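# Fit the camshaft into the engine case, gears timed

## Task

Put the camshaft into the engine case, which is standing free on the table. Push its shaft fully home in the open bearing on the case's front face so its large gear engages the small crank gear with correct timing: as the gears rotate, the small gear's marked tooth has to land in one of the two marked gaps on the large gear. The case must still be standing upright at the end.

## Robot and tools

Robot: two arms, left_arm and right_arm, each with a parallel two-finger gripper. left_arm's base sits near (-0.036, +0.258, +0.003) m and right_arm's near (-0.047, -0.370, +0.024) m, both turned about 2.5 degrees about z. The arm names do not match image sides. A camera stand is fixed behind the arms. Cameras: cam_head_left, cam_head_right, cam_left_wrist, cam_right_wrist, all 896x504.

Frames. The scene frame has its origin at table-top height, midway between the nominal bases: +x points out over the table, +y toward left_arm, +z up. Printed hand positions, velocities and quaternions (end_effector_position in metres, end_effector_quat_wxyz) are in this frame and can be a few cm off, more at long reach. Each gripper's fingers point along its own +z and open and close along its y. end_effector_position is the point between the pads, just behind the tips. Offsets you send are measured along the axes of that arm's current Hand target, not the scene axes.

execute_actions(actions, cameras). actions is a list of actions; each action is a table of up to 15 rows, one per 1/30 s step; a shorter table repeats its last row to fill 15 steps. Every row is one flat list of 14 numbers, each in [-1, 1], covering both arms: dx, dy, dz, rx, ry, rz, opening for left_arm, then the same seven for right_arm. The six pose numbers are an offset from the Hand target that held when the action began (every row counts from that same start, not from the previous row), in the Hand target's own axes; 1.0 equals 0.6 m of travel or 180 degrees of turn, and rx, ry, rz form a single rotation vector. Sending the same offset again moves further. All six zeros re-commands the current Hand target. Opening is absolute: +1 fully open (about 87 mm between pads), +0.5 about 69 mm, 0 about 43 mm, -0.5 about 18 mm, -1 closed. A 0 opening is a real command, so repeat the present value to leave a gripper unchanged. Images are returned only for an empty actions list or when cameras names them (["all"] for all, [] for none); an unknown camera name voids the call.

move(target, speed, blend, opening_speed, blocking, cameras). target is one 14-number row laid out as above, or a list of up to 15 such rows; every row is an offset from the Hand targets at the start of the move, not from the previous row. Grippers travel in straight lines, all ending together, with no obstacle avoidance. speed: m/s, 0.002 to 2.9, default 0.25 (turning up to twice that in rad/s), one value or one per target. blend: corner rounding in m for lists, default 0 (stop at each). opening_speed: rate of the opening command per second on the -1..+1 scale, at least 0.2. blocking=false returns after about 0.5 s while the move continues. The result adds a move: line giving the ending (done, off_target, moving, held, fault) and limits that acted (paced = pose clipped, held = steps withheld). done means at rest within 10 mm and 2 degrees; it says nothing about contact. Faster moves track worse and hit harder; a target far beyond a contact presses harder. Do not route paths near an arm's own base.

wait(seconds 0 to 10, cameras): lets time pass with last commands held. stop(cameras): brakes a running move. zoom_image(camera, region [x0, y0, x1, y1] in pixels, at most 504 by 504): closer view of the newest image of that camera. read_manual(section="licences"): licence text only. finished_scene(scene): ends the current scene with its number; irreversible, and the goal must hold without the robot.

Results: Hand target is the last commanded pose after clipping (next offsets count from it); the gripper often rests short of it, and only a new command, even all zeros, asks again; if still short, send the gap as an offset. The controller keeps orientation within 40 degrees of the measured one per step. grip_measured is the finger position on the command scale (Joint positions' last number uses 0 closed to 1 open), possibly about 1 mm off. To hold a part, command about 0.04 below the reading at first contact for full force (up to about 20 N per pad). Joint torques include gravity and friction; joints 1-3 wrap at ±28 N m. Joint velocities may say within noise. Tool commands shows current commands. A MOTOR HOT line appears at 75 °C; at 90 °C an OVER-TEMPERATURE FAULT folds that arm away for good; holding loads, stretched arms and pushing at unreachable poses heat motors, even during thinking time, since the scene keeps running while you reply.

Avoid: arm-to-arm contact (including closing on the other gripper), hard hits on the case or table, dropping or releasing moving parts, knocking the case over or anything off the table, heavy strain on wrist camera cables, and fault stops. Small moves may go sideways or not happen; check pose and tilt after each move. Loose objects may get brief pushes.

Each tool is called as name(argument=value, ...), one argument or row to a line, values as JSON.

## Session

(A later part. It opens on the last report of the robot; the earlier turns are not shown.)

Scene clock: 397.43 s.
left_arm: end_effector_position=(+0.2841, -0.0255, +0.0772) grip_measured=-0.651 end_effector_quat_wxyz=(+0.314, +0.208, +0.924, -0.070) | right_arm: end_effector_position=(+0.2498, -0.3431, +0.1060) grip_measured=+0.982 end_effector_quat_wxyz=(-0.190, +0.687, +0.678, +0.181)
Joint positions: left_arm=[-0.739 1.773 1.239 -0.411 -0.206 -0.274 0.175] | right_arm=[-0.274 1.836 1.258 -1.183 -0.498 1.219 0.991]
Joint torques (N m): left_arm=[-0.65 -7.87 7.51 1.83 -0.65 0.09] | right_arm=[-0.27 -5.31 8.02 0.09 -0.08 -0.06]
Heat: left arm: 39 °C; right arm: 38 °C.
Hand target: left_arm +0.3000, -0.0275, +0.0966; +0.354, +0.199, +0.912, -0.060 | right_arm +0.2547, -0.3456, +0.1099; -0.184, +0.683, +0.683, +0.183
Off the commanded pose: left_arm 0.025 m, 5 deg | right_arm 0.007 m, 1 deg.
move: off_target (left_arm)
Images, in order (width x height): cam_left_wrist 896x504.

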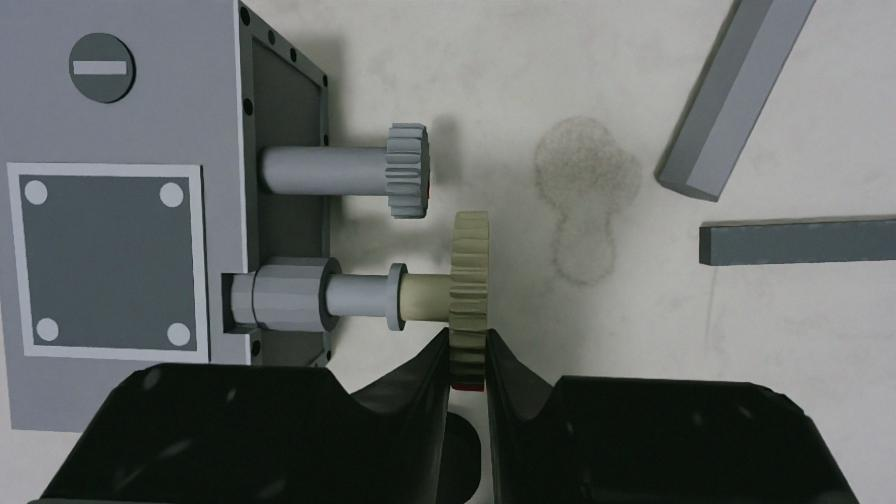

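move(
  target=[
    [-0.004,0.01,0.003,-0.006,0,-0.01,-0.75,0,0,0,0,0,0,1],
    [0.004,0.014,-0.003,0.006,0,0.01,-0.75,0,0,0,0,0,0,1],
    [0,0.014,0,0,0,0,-0.75,0,0,0,0,0,0,1],
  ],
  speed=0.04,
  cameras=["cam_left_wrist","cam_right_wrist"],
)

zoom_image(
  camera="cam_left_wrist",
  region=[280, 100, 500, 370],
)

zoom_image(
  camera="cam_right_wrist",
  region=[310, 180, 460, 280],
)

Scene clock: 405.30 s.
left_arm: end_effector_position=(+0.2856, -0.0210, +0.0757) grip_measured=-0.651 end_effector_quat_wxyz=(+0.314, +0.216, +0.922, -0.064) | right_arm: end_effector_position=(+0.2498, -0.3431, +0.1060) grip_measured=+0.982 end_effector_quat_wxyz=(-0.190, +0.687, +0.678, +0.181)
Joint positions: left_arm=[-0.732 1.77 1.231 -0.409 -0.206 -0.25 0.175] | right_arm=[-0.274 1.836 1.258 -1.183 -0.498 1.219 0.991]
Joint torques (N m): left_arm=[0.43 -8.55 6.97 1.87 -0.51 0.03] | right_arm=[-0.21 -5.27 8.08 0.1 -0.05 -0.05]
Heat: left arm: 39 °C; right arm: 38 °C.
Hand target: left_arm +0.3034, -0.0199, +0.0968; +0.354, +0.199, +0.912, -0.060 | right_arm +0.2547, -0.3456, +0.1099; -0.184, +0.683, +0.683, +0.183
Off the commanded pose: left_arm 0.028 m, 5 deg | right_arm 0.007 m, 1 deg.
move: off_target (left_arm)
Images, in order (width x height): cam_left_wrist 896x504, cam_right_wrist 896x504.

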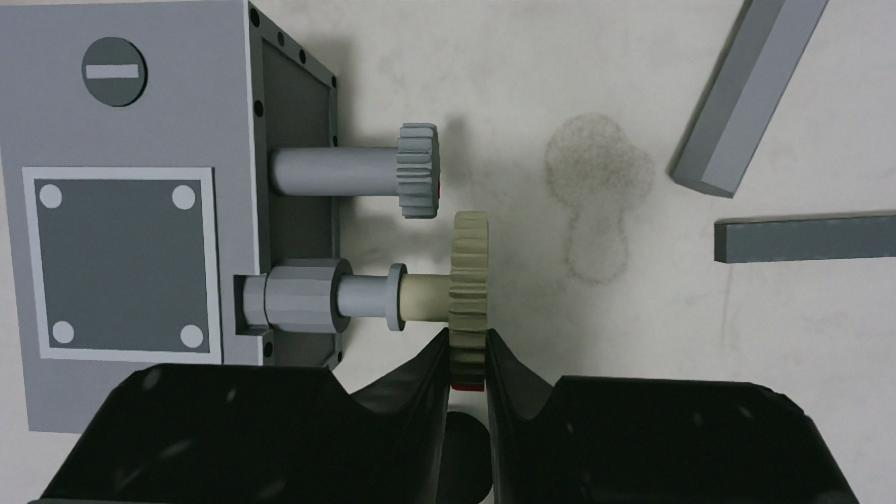

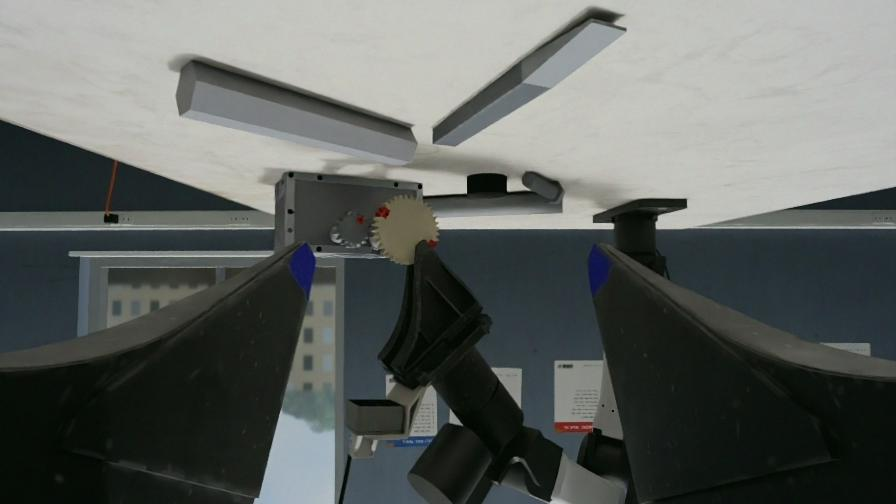

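Scaled by 1.867 from the camera's 896x504 image, which has a finer 1280x720 frame.

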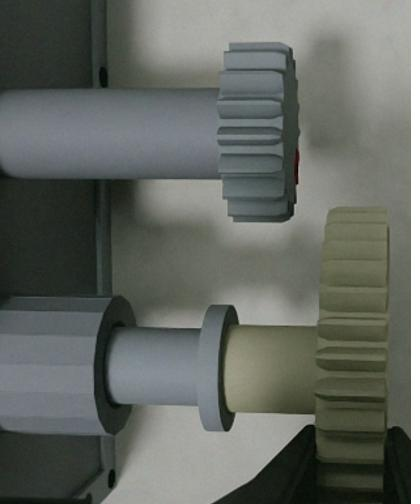

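Scaled by 3.360 from the camera's 896x504 image, which has a finer 1280x720 frame.

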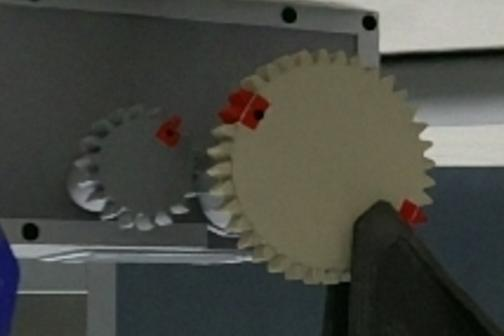

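zoom_image(
  camera="cam_right_wrist",
  region=[320, 185, 450, 275],
)

zoom_image(
  camera="cam_right_wrist",
  region=[325, 200, 385, 255],
)

Scaled by 3.877 from the camera's 896x504 image, which has a finer 1280x720 frame.

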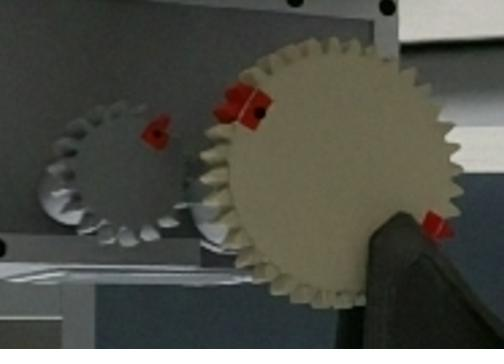

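Scaled by 8.400 from the camera's 896x504 image, which has a finer 1280x720 frame.

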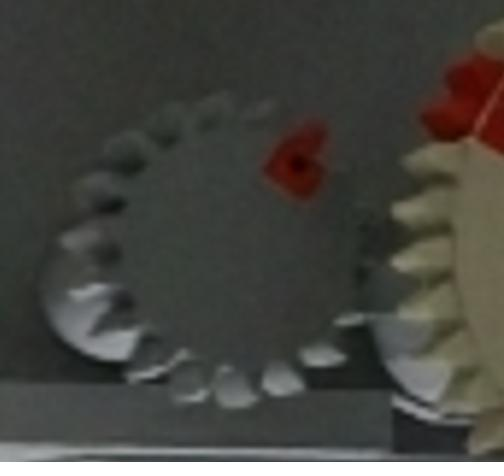

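move(
  target=[
    [0.0025,-0.006,0,0,-0.024,0,-0.75,0,0,0,0,0,0,1],
  ],
  speed=0.05,
  cameras=["cam_left_wrist","cam_right_wrist"],
)

zoom_image(
  camera="cam_right_wrist",
  region=[320, 185, 450, 275],
)

Scene clock: 425.80 s.
left_arm: end_effector_position=(+0.2868, -0.0201, +0.0747) grip_measured=-0.651 end_effector_quat_wxyz=(+0.343, +0.208, +0.913, -0.069) | right_arm: end_effector_position=(+0.2498, -0.3431, +0.1060) grip_measured=+0.982 end_effector_quat_wxyz=(-0.190, +0.687, +0.678, +0.181)
Joint positions: left_arm=[-0.739 1.735 1.153 -0.307 -0.234 -0.252 0.175] | right_arm=[-0.274 1.836 1.258 -1.183 -0.498 1.219 0.991]
Joint torques (N m): left_arm=[-0.61 -8.72 5.64 2.17 -0.56 0.08] | right_arm=[-0.18 -5.27 8.12 0.1 -0.07 -0.03]
Heat: left arm: 37 °C; right arm: 38 °C.
Hand target: left_arm +0.3010, -0.0227, +0.0957; +0.388, +0.197, +0.898, -0.068 | right_arm +0.2547, -0.3456, +0.1099; -0.184, +0.683, +0.683, +0.183
Off the commanded pose: left_arm 0.025 m, 6 deg | right_arm 0.007 m, 1 deg.
move: off_target (left_arm)
Images, in order (width x height): cam_left_wrist 896x504, cam_right_wrist 896x504.

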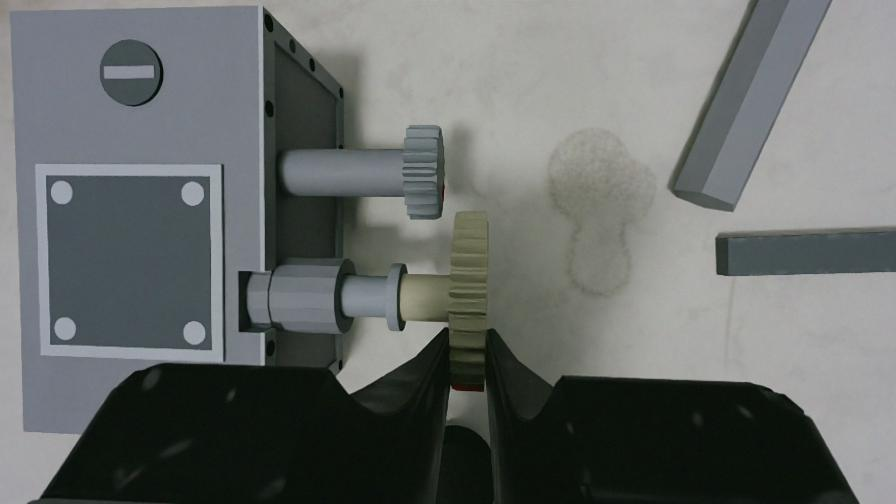

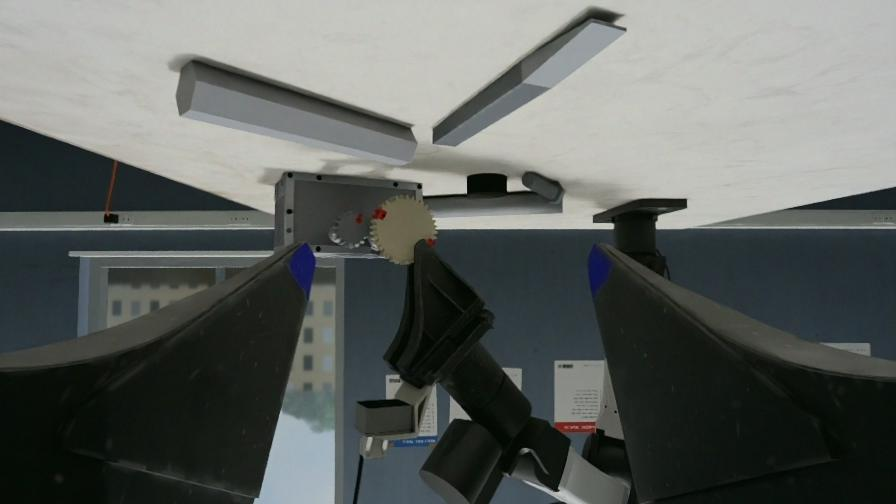

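Scaled by 3.877 from the camera's 896x504 image, which has a finer 1280x720 frame.

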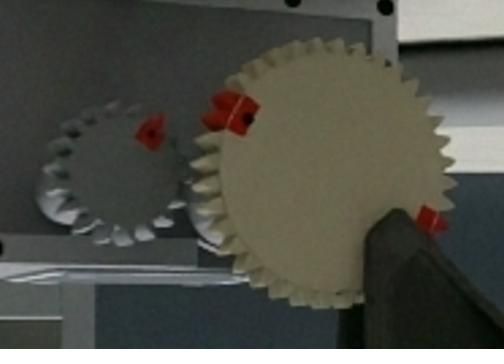

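move(
  target=[
    [0.003,0.012,0.004,-0.008,0,0.006,-0.75,0,0,0,0,0,0,1],
    [-0.003,0.016,-0.003,0.006,0,-0.006,-0.75,0,0,0,0,0,0,1],
    [0,0.016,0,0,0,0,-0.75,0,0,0,0,0,0,1],
  ],
  speed=0.04,
  cameras=["cam_left_wrist","cam_right_wrist"],
)

zoom_image(
  camera="cam_left_wrist",
  region=[280, 100, 500, 370],
)

zoom_image(
  camera="cam_right_wrist",
  region=[320, 185, 450, 275],
)

Scene clock: 433.27 s.
left_arm: end_effector_position=(+0.2915, -0.0127, +0.0747) grip_measured=-0.651 end_effector_quat_wxyz=(+0.347, +0.204, +0.913, -0.070) | right_arm: end_effector_position=(+0.2498, -0.3431, +0.1060) grip_measured=+0.982 end_effector_quat_wxyz=(-0.190, +0.687, +0.678, +0.181)
Joint positions: left_arm=[-0.716 1.723 1.132 -0.286 -0.224 -0.239 0.175] | right_arm=[-0.274 1.836 1.258 -1.183 -0.498 1.219 0.991]
Joint torques (N m): left_arm=[-0.39 -8.66 6 2.05 -0.48 0.15] | right_arm=[-0.27 -5.27 8.05 0.08 -0.09 -0.03]
Heat: left arm: 38 °C; right arm: 38 °C.
Hand target: left_arm +0.3049, -0.0139, +0.0959; +0.388, +0.197, +0.898, -0.068 | right_arm +0.2547, -0.3456, +0.1099; -0.184, +0.683, +0.683, +0.183
Off the commanded pose: left_arm 0.025 m, 5 deg | right_arm 0.007 m, 1 deg.
move: off_target (left_arm)
Images, in order (width x height): cam_left_wrist 896x504, cam_right_wrist 896x504.

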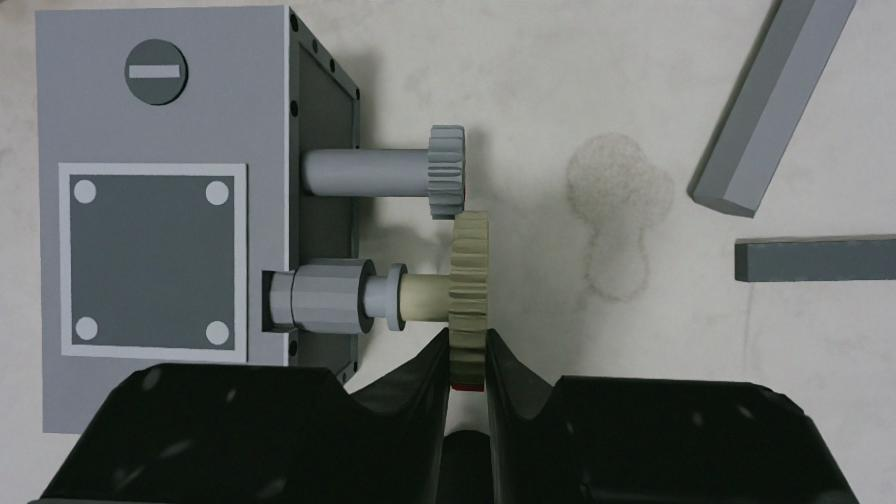

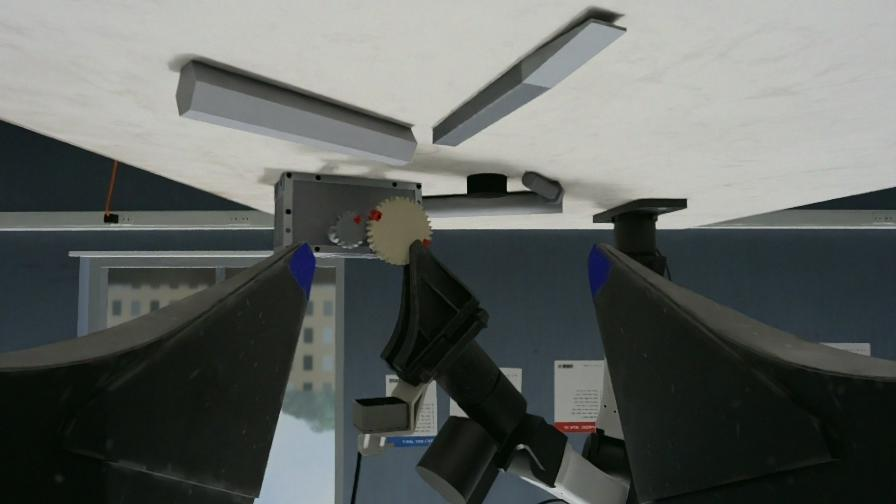

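Scaled by 1.867 from the camera's 896x504 image, which has a finer 1280x720 frame.

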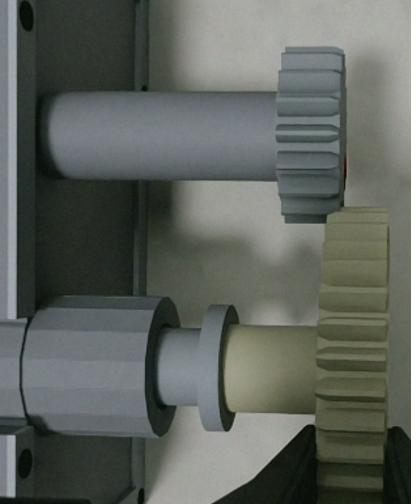

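Scaled by 3.877 from the camera's 896x504 image, which has a finer 1280x720 frame.

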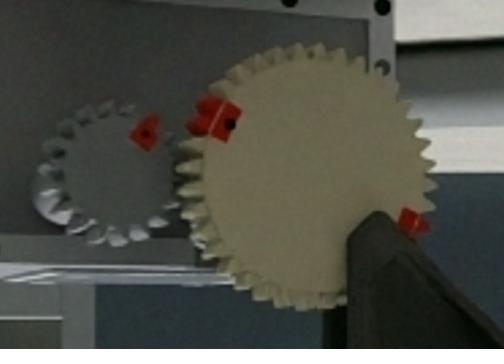

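zoom_image(
  camera="cam_right_wrist",
  region=[325, 195, 395, 260],
)

Scaled by 7.200 from the camera's 896x504 image, which has a finer 1280x720 frame.

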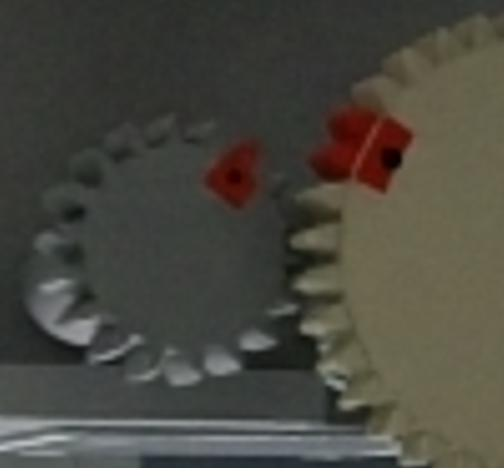

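move(
  target=[
    [0.002,0.01,0,0,-0.012,0,-0.75,0,0,0,0,0,0,1],
    [-0.002,0.012,0,0,0.012,0,-0.75,0,0,0,0,0,0,1],
    [0,0.014,0,0,0,0,-0.75,0,0,0,0,0,0,1],
  ],
  speed=0.04,
  cameras=["cam_left_wrist","cam_right_wrist"],
)

zoom_image(
  camera="cam_left_wrist",
  region=[320, 100, 540, 370],
)

zoom_image(
  camera="cam_right_wrist",
  region=[325, 195, 395, 260],
)

Scene clock: 451.37 s.
left_arm: end_effector_position=(+0.2903, -0.0066, +0.0752) grip_measured=-0.650 end_effector_quat_wxyz=(+0.342, +0.209, +0.913, -0.069) | right_arm: end_effector_position=(+0.2498, -0.3431, +0.1060) grip_measured=+0.982 end_effector_quat_wxyz=(-0.190, +0.687, +0.678, +0.181)
Joint positions: left_arm=[-0.704 1.709 1.124 -0.298 -0.209 -0.222 0.175] | right_arm=[-0.274 1.836 1.258 -1.183 -0.498 1.219 0.991]
Joint torques (N m): left_arm=[0.42 -8.43 5.72 2.22 -0.46 0.14] | right_arm=[-0.16 -5.27 8.02 0.09 -0.06 -0.02]
Heat: left arm: 38 °C; right arm: 38 °C.
Hand target: left_arm +0.3083, -0.0062, +0.0961; +0.388, +0.197, +0.898, -0.068 | right_arm +0.2547, -0.3456, +0.1099; -0.184, +0.683, +0.683, +0.183
Off the commanded pose: left_arm 0.028 m, 6 deg | right_arm 0.007 m, 1 deg.
move: off_target (left_arm)
Images, in order (width x height): cam_left_wrist 896x504, cam_right_wrist 896x504.

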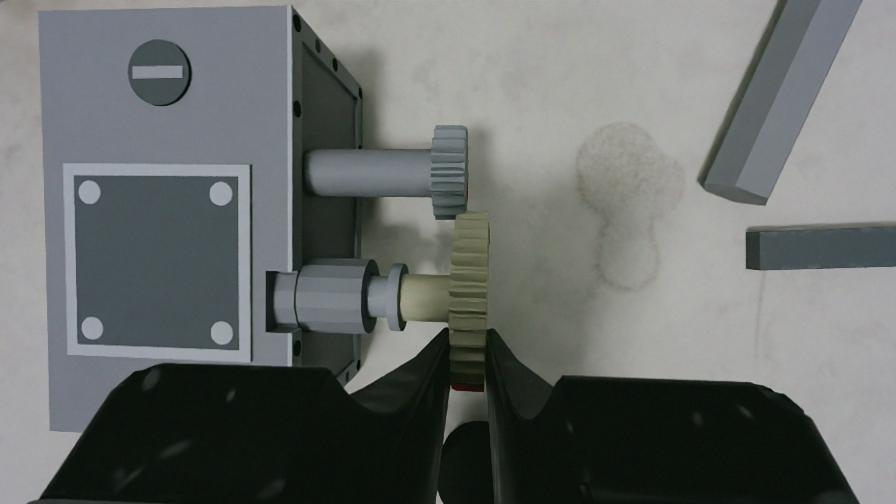

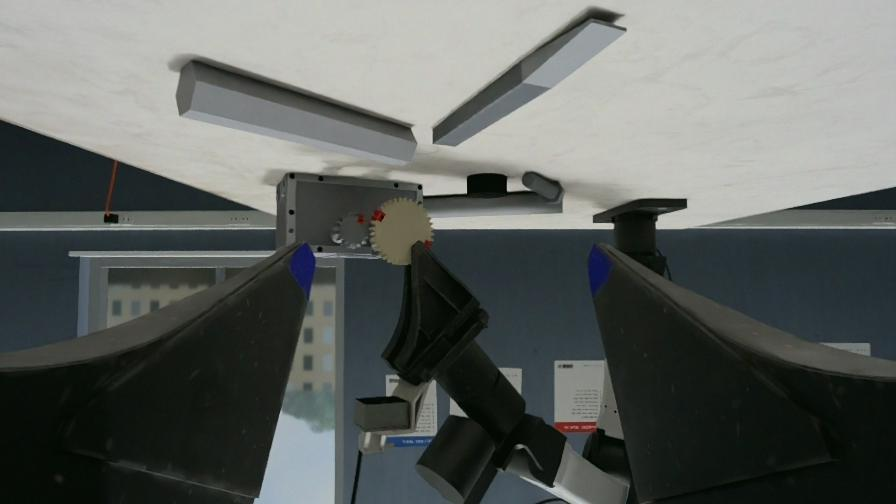

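Scaled by 1.867 from the camera's 896x504 image, which has a finer 1280x720 frame.

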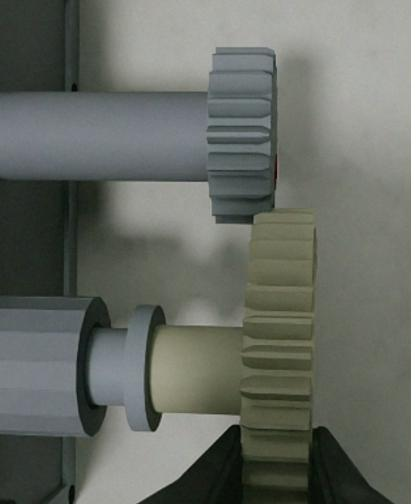

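Scaled by 7.200 from the camera's 896x504 image, which has a finer 1280x720 frame.

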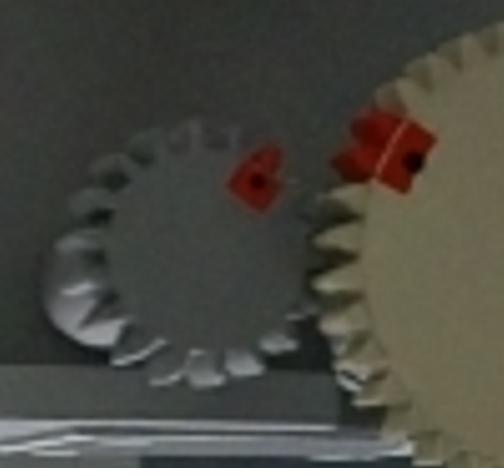

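move(
  target=[
    [0.003,0.003,0,0,-0.025,0,-0.75,0,0,0,0,0,0,1],
    [-0.003,0.003,0,0,0.025,0,-0.75,0,0,0,0,0,0,1],
    [0,0.003,0,0,0,0,-0.75,0,0,0,0,0,0,1],
  ],
  speed=0.04,
  cameras=["cam_left_wrist","cam_right_wrist"],
)

zoom_image(
  camera="cam_left_wrist",
  region=[320, 100, 540, 370],
)

zoom_image(
  camera="cam_right_wrist",
  region=[325, 195, 395, 260],
)

Scene clock: 464.77 s.
left_arm: end_effector_position=(+0.2922, -0.0028, +0.0752) grip_measured=-0.650 end_effector_quat_wxyz=(+0.341, +0.208, +0.914, -0.069) | right_arm: end_effector_position=(+0.2498, -0.3431, +0.1060) grip_measured=+0.982 end_effector_quat_wxyz=(-0.190, +0.687, +0.678, +0.181)
Joint positions: left_arm=[-0.691 1.707 1.122 -0.301 -0.201 -0.216 0.175] | right_arm=[-0.274 1.836 1.258 -1.183 -0.498 1.219 0.991]
Joint torques (N m): left_arm=[-0.21 -8.46 5.7 2.23 -0.5 0.11] | right_arm=[-0.31 -5.2 8.05 0.1 -0.08 -0.03]
Heat: left arm: 37 °C; right arm: 37 °C.
Hand target: left_arm +0.3090, -0.0047, +0.0963; +0.388, +0.197, +0.898, -0.068 | right_arm +0.2547, -0.3456, +0.1099; -0.184, +0.683, +0.683, +0.183
Off the commanded pose: left_arm 0.027 m, 6 deg | right_arm 0.007 m, 1 deg.
move: off_target (left_arm)
Images, in order (width x height): cam_left_wrist 896x504, cam_right_wrist 896x504.

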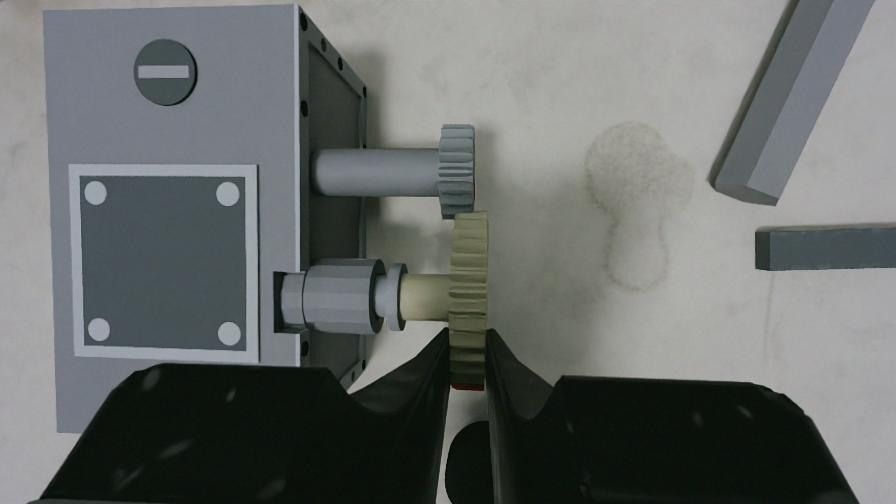

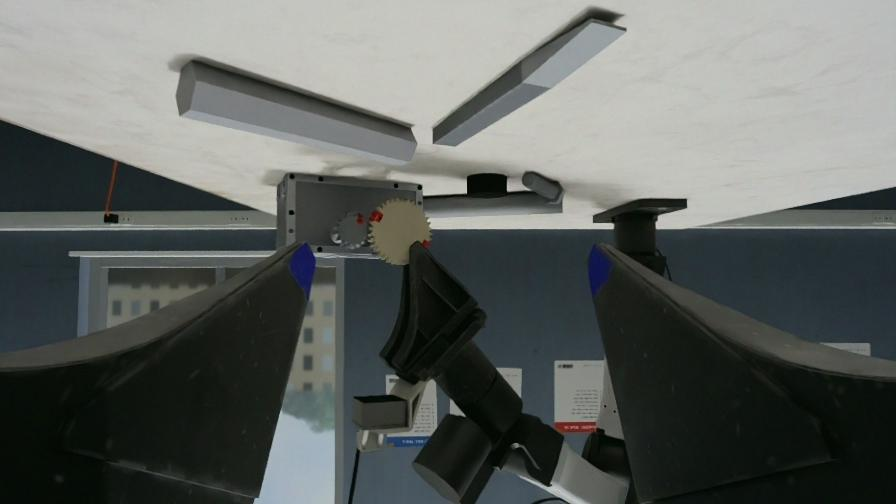

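Scaled by 1.867 from the camera's 896x504 image, which has a finer 1280x720 frame.

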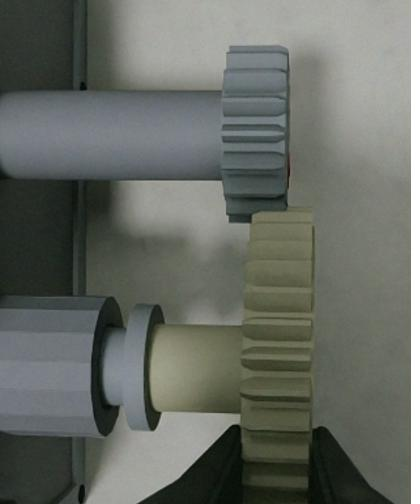

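Scaled by 7.200 from the camera's 896x504 image, which has a finer 1280x720 frame.

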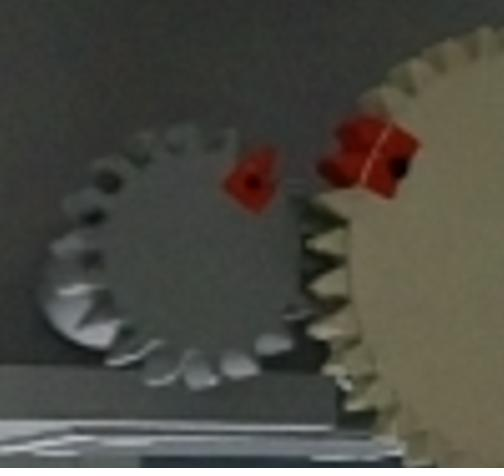

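move(
  target=[
    [0.003,0.008,0.003,-0.006,-0.02,0.004,-0.75,0,0,0,0,0,0,1],
    [-0.003,0.012,-0.003,0.006,0.02,-0.004,-0.75,0,0,0,0,0,0,1],
    [0,0.014,0,0,0,0,-0.75,0,0,0,0,0,0,1],
  ],
  speed=0.04,
  cameras=["cam_left_wrist","cam_right_wrist"],
)

zoom_image(
  camera="cam_left_wrist",
  region=[320, 100, 540, 370],
)

zoom_image(
  camera="cam_right_wrist",
  region=[325, 195, 395, 260],
)

Scene clock: 480.53 s.
left_arm: end_effector_position=(+0.2960, +0.0060, +0.0755) grip_measured=-0.651 end_effector_quat_wxyz=(+0.340, +0.205, +0.915, -0.070) | right_arm: end_effector_position=(+0.2498, -0.3431, +0.1060) grip_measured=+0.982 end_effector_quat_wxyz=(-0.190, +0.687, +0.678, +0.181)
Joint positions: left_arm=[-0.663 1.696 1.111 -0.299 -0.184 -0.2 0.175] | right_arm=[-0.274 1.836 1.258 -1.183 -0.498 1.219 0.991]
Joint torques (N m): left_arm=[-0.51 -8.31 5.74 2.26 -0.49 0.12] | right_arm=[-0.2 -5.26 7.99 0.11 -0.07 -0.06]
Heat: left arm: 37 °C; right arm: 37 °C.
Hand target: left_arm +0.3124, +0.0030, +0.0966; +0.388, +0.197, +0.898, -0.068 | right_arm +0.2547, -0.3456, +0.1099; -0.184, +0.683, +0.683, +0.183
Off the commanded pose: left_arm 0.027 m, 6 deg | right_arm 0.007 m, 1 deg.
move: off_target (left_arm)
Images, in order (width x height): cam_left_wrist 896x504, cam_right_wrist 896x504.

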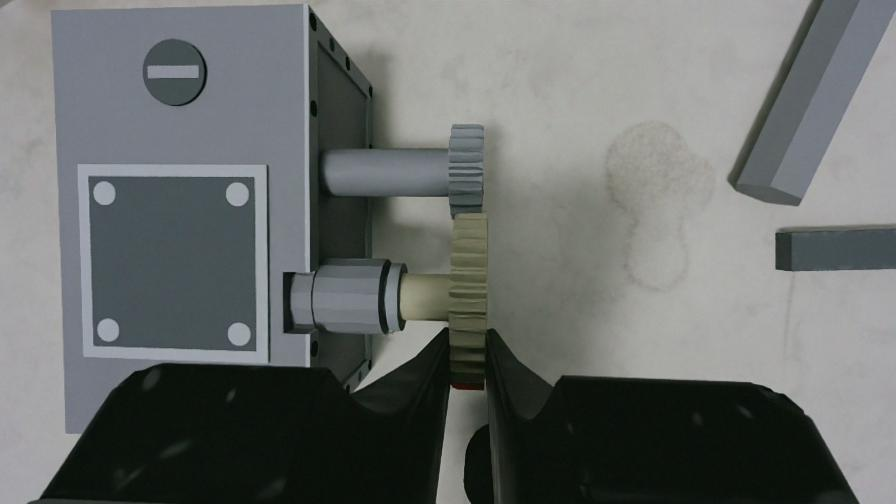

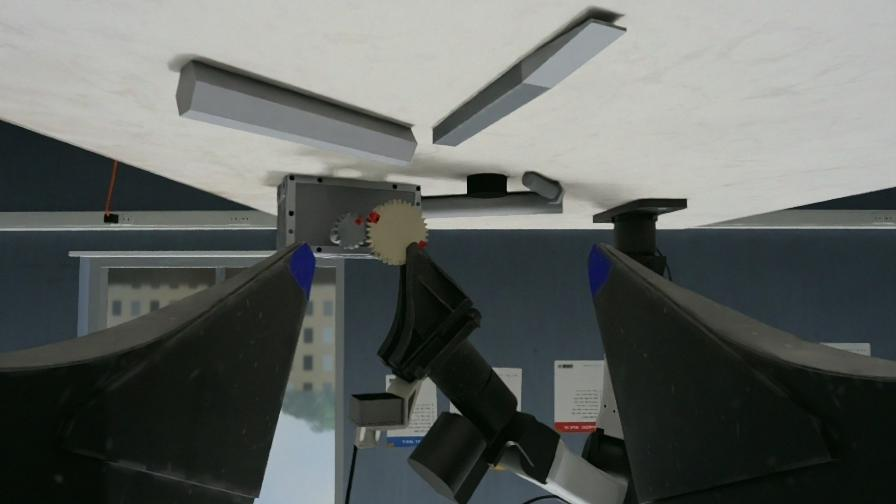

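Scaled by 1.867 from the camera's 896x504 image, which has a finer 1280x720 frame.

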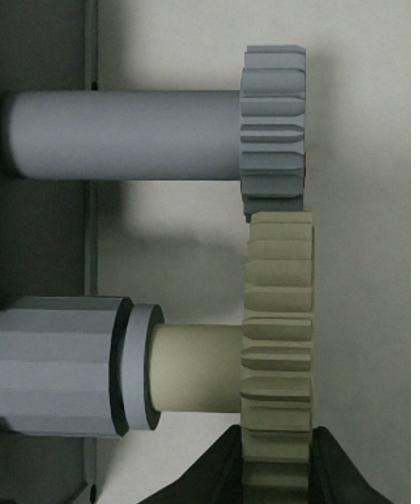

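Scaled by 7.200 from the camera's 896x504 image, which has a finer 1280x720 frame.

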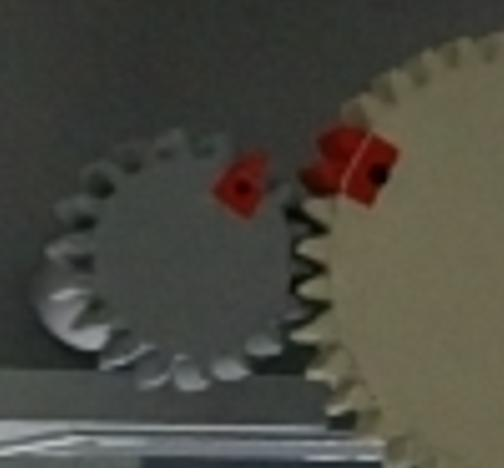

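move(
  target=[
    [0.002,0.01,0.003,-0.005,0,0.004,-0.75,0,0,0,0,0,0,1],
    [-0.002,0.014,-0.002,0.005,0,-0.004,-0.75,0,0,0,0,0,0,1],
  ],
  speed=0.04,
  cameras=["cam_left_wrist"],
)

zoom_image(
  camera="cam_left_wrist",
  region=[320, 180, 540, 370],
)

Scene clock: 487.03 s.
left_arm: end_effector_position=(+0.2984, +0.0089, +0.0757) grip_measured=-0.651 end_effector_quat_wxyz=(+0.343, +0.206, +0.914, -0.075) | right_arm: end_effector_position=(+0.2498, -0.3431, +0.1060) grip_measured=+0.982 end_effector_quat_wxyz=(-0.190, +0.687, +0.678, +0.181)
Joint positions: left_arm=[-0.648 1.688 1.098 -0.281 -0.167 -0.188 0.175] | right_arm=[-0.274 1.836 1.258 -1.183 -0.498 1.219 0.991]
Joint torques (N m): left_arm=[0.9 -8.77 5.85 2.16 -0.27 0.15] | right_arm=[-0.2 -5.23 8.09 0.08 -0.07 -0.05]
Heat: left arm: 38 °C; right arm: 37 °C.
Hand target: left_arm +0.3158, +0.0108, +0.0985; +0.386, +0.194, +0.898, -0.077 | right_arm +0.2547, -0.3456, +0.1099; -0.184, +0.683, +0.683, +0.183
Off the commanded pose: left_arm 0.029 m, 5 deg | right_arm 0.007 m, 1 deg.
move: off_target (left_arm)
Images, in order (width x height): cam_left_wrist 896x504.

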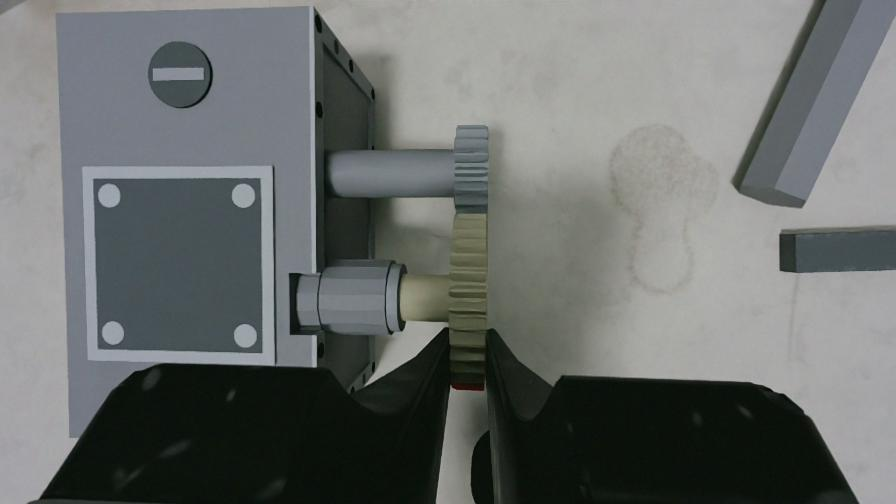

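Scaled by 2.291 from the camera's 896x504 image, which has a finer 1280x720 frame.

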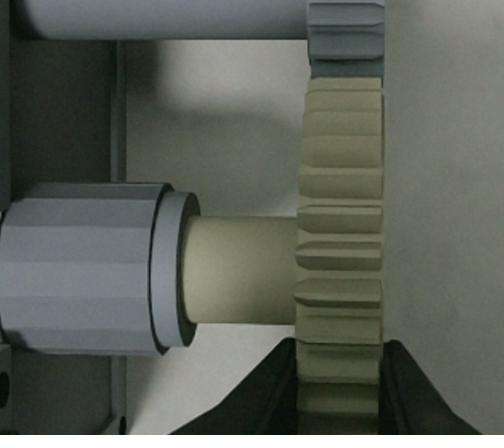

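move(
  target=[
    [0,-0.006,0,0,0,0,-0.66,0,0,0,0,0,0,1],
    [0,-0.006,0,0,0,0,-0.35,0,0,0,0,0,0,1],
  ],
  speed=0.05,
  opening_speed=0.25,
  cameras=["cam_left_wrist","cam_right_wrist"],
)

zoom_image(
  camera="cam_right_wrist",
  region=[325, 195, 395, 260],
)

Scene clock: 497.60 s.
left_arm: end_effector_position=(+0.3050, +0.0078, +0.0819) grip_measured=-0.350 end_effector_quat_wxyz=(+0.360, +0.202, +0.908, -0.073) | right_arm: end_effector_position=(+0.2498, -0.3431, +0.1060) grip_measured=+0.982 end_effector_quat_wxyz=(-0.190, +0.687, +0.678, +0.181)
Joint positions: left_arm=[-0.648 1.682 1.098 -0.253 -0.185 -0.184 0.325] | right_arm=[-0.274 1.836 1.258 -1.183 -0.498 1.219 0.991]
Joint torques (N m): left_arm=[0.16 -7.9 6.23 1.95 -0.14 0.05] | right_arm=[-0.23 -5.26 8.12 0.09 -0.06 -0.05]
Heat: left arm: 37 °C; right arm: 37 °C.
Hand target: left_arm +0.3143, +0.0075, +0.0983; +0.386, +0.194, +0.898, -0.077 | right_arm +0.2547, -0.3456, +0.1099; -0.184, +0.683, +0.683, +0.183
Off the commanded pose: left_arm 0.019 m, 3 deg | right_arm 0.007 m, 1 deg.
move: off_target (left_arm); target 2's new opening was sent with left_arm's hand 0.028 m and 5 deg from that target
Images, in order (width x height): cam_left_wrist 896x504, cam_right_wrist 896x504.

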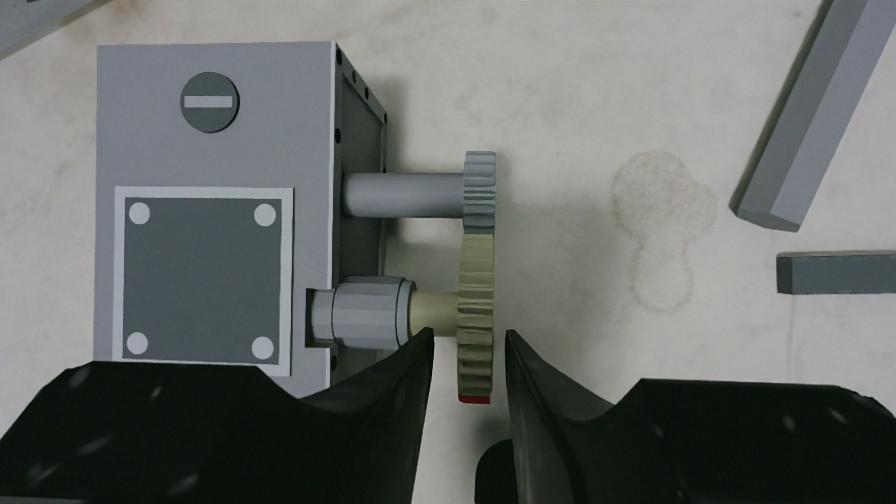

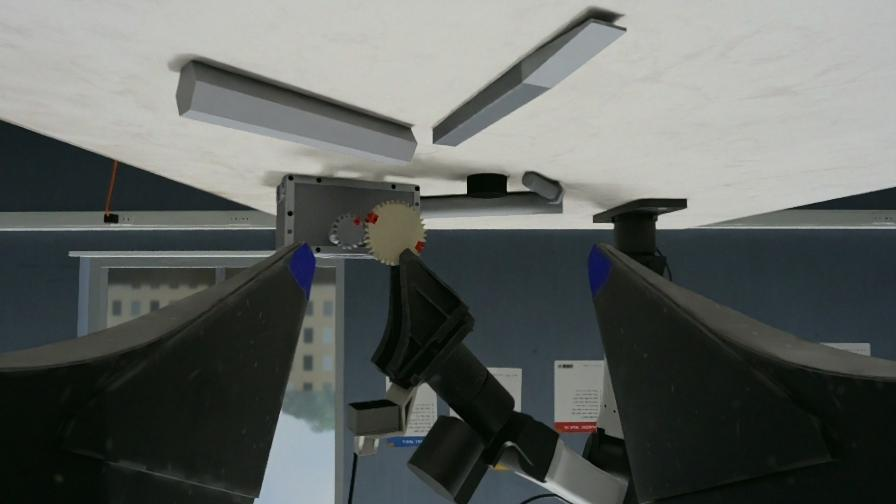

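Scaled by 7.200 from the camera's 896x504 image, which has a finer 1280x720 frame.

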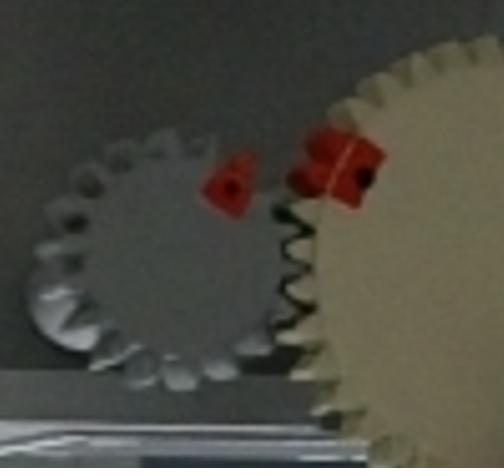

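move(
  target=[
    [0,-0.003,-0.02,0,0,0,-0.3,0,0,0,0,0,0,1],
    [0,-0.003,-0.14,0,0,0,-0.3,0,0,0,0,0,0,1],
  ],
  speed=0.06,
  blend=[0.01,0],
  cameras=["cam_right_wrist","cam_left_wrist","cam_head_left"],
)

Scene clock: 509.07 s.
left_arm: end_effector_position=(+0.2599, +0.0291, +0.1499) grip_measured=-0.300 end_effector_quat_wxyz=(+0.380, +0.198, +0.900, -0.078) | right_arm: end_effector_position=(+0.2498, -0.3431, +0.1060) grip_measured=+0.982 end_effector_quat_wxyz=(-0.190, +0.687, +0.678, +0.181)
Joint positions: left_arm=[-0.699 1.415 1.089 -0.475 -0.23 -0.217 0.35] | right_arm=[-0.274 1.836 1.258 -1.183 -0.498 1.219 0.991]
Joint torques (N m): left_arm=[-0.98 -5.63 6.24 1.65 -0.16 -0.07] | right_arm=[-0.25 -5.27 8.03 0.11 -0.05 -0.06]
Heat: left arm: 36 °C; right arm: 37 °C.
Hand target: left_arm +0.2578, +0.0301, +0.1564; +0.386, +0.194, +0.898, -0.077 | right_arm +0.2547, -0.3456, +0.1099; -0.184, +0.683, +0.683, +0.183
Off the commanded pose: left_arm 0.007 m, 1 deg | right_arm 0.007 m, 1 deg.
move: done; blend cut to 0.0059 m at target 1
Images, in order (width x height): cam_head_left 896x504, cam_left_wrist 896x504, cam_right_wrist 896x504.

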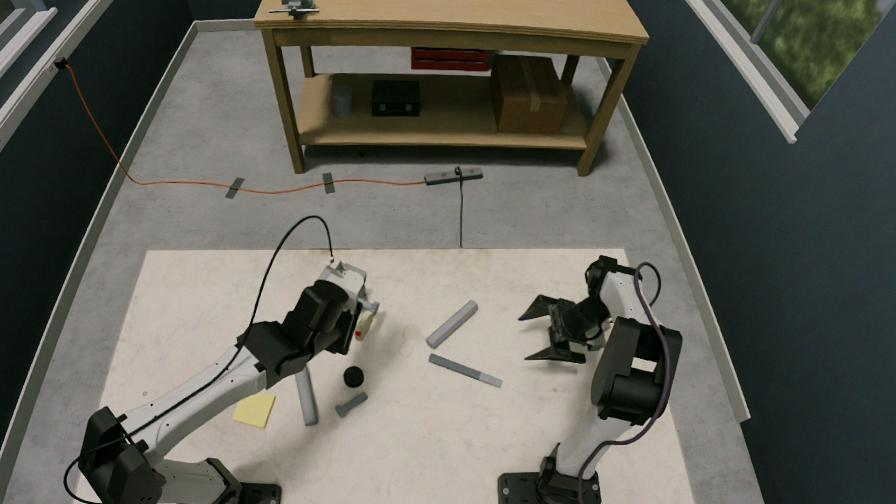

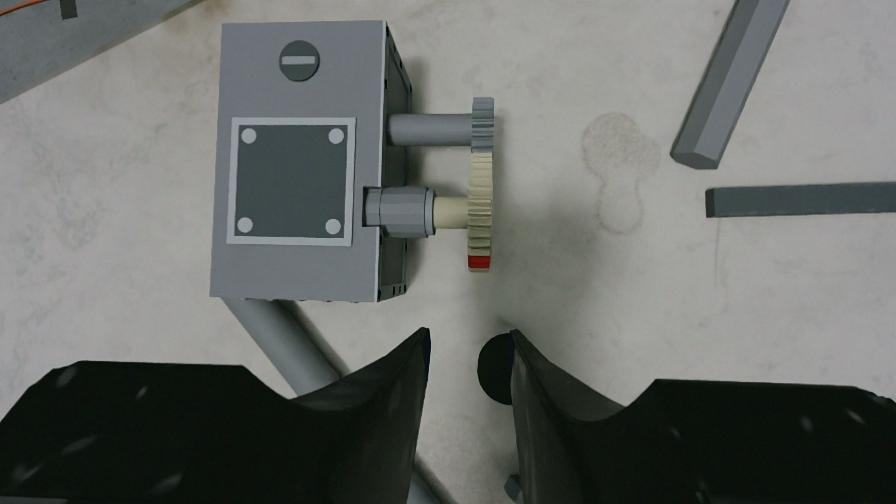

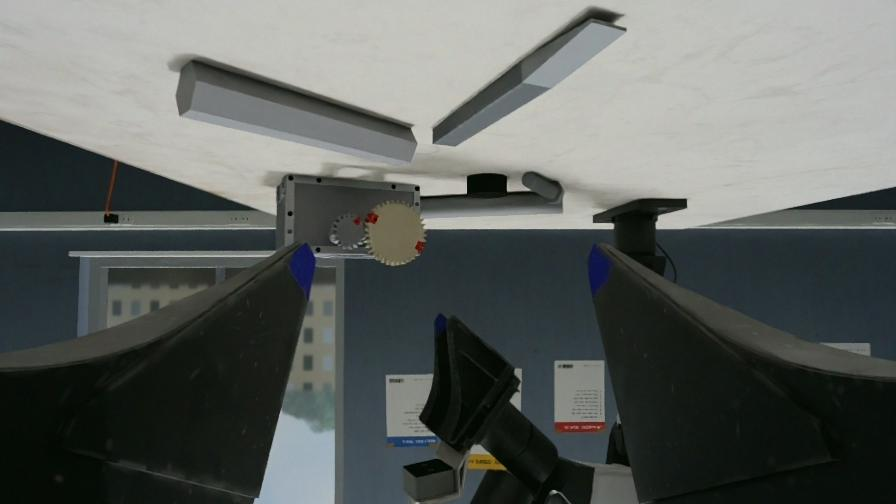

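zoom_image(
  camera="cam_right_wrist",
  region=[325, 195, 435, 270],
)

zoom_image(
  camera="cam_left_wrist",
  region=[350, 80, 530, 290],
)

Scaled by 4.582 from the camera's 896x504 image, which has a finer 1280x720 frame.

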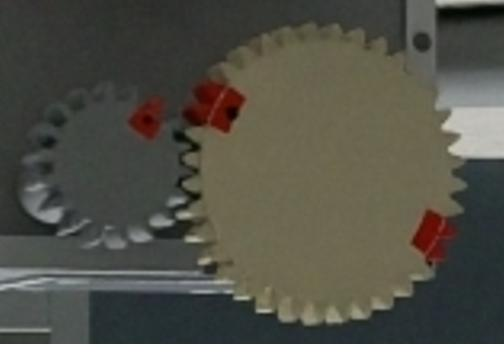

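Scaled by 2.400 from the camera's 896x504 image, which has a finer 1280x720 frame.

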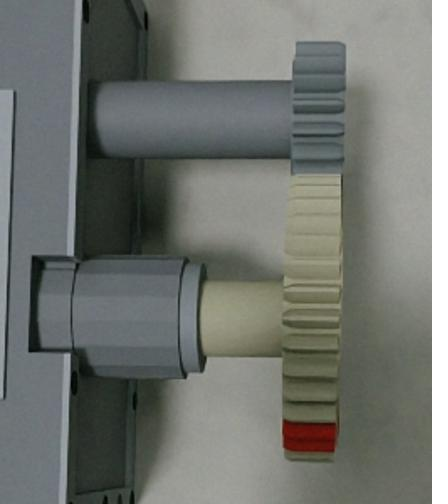

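finished_scene(
  scene=2,
)

The scene is finished: the task was done.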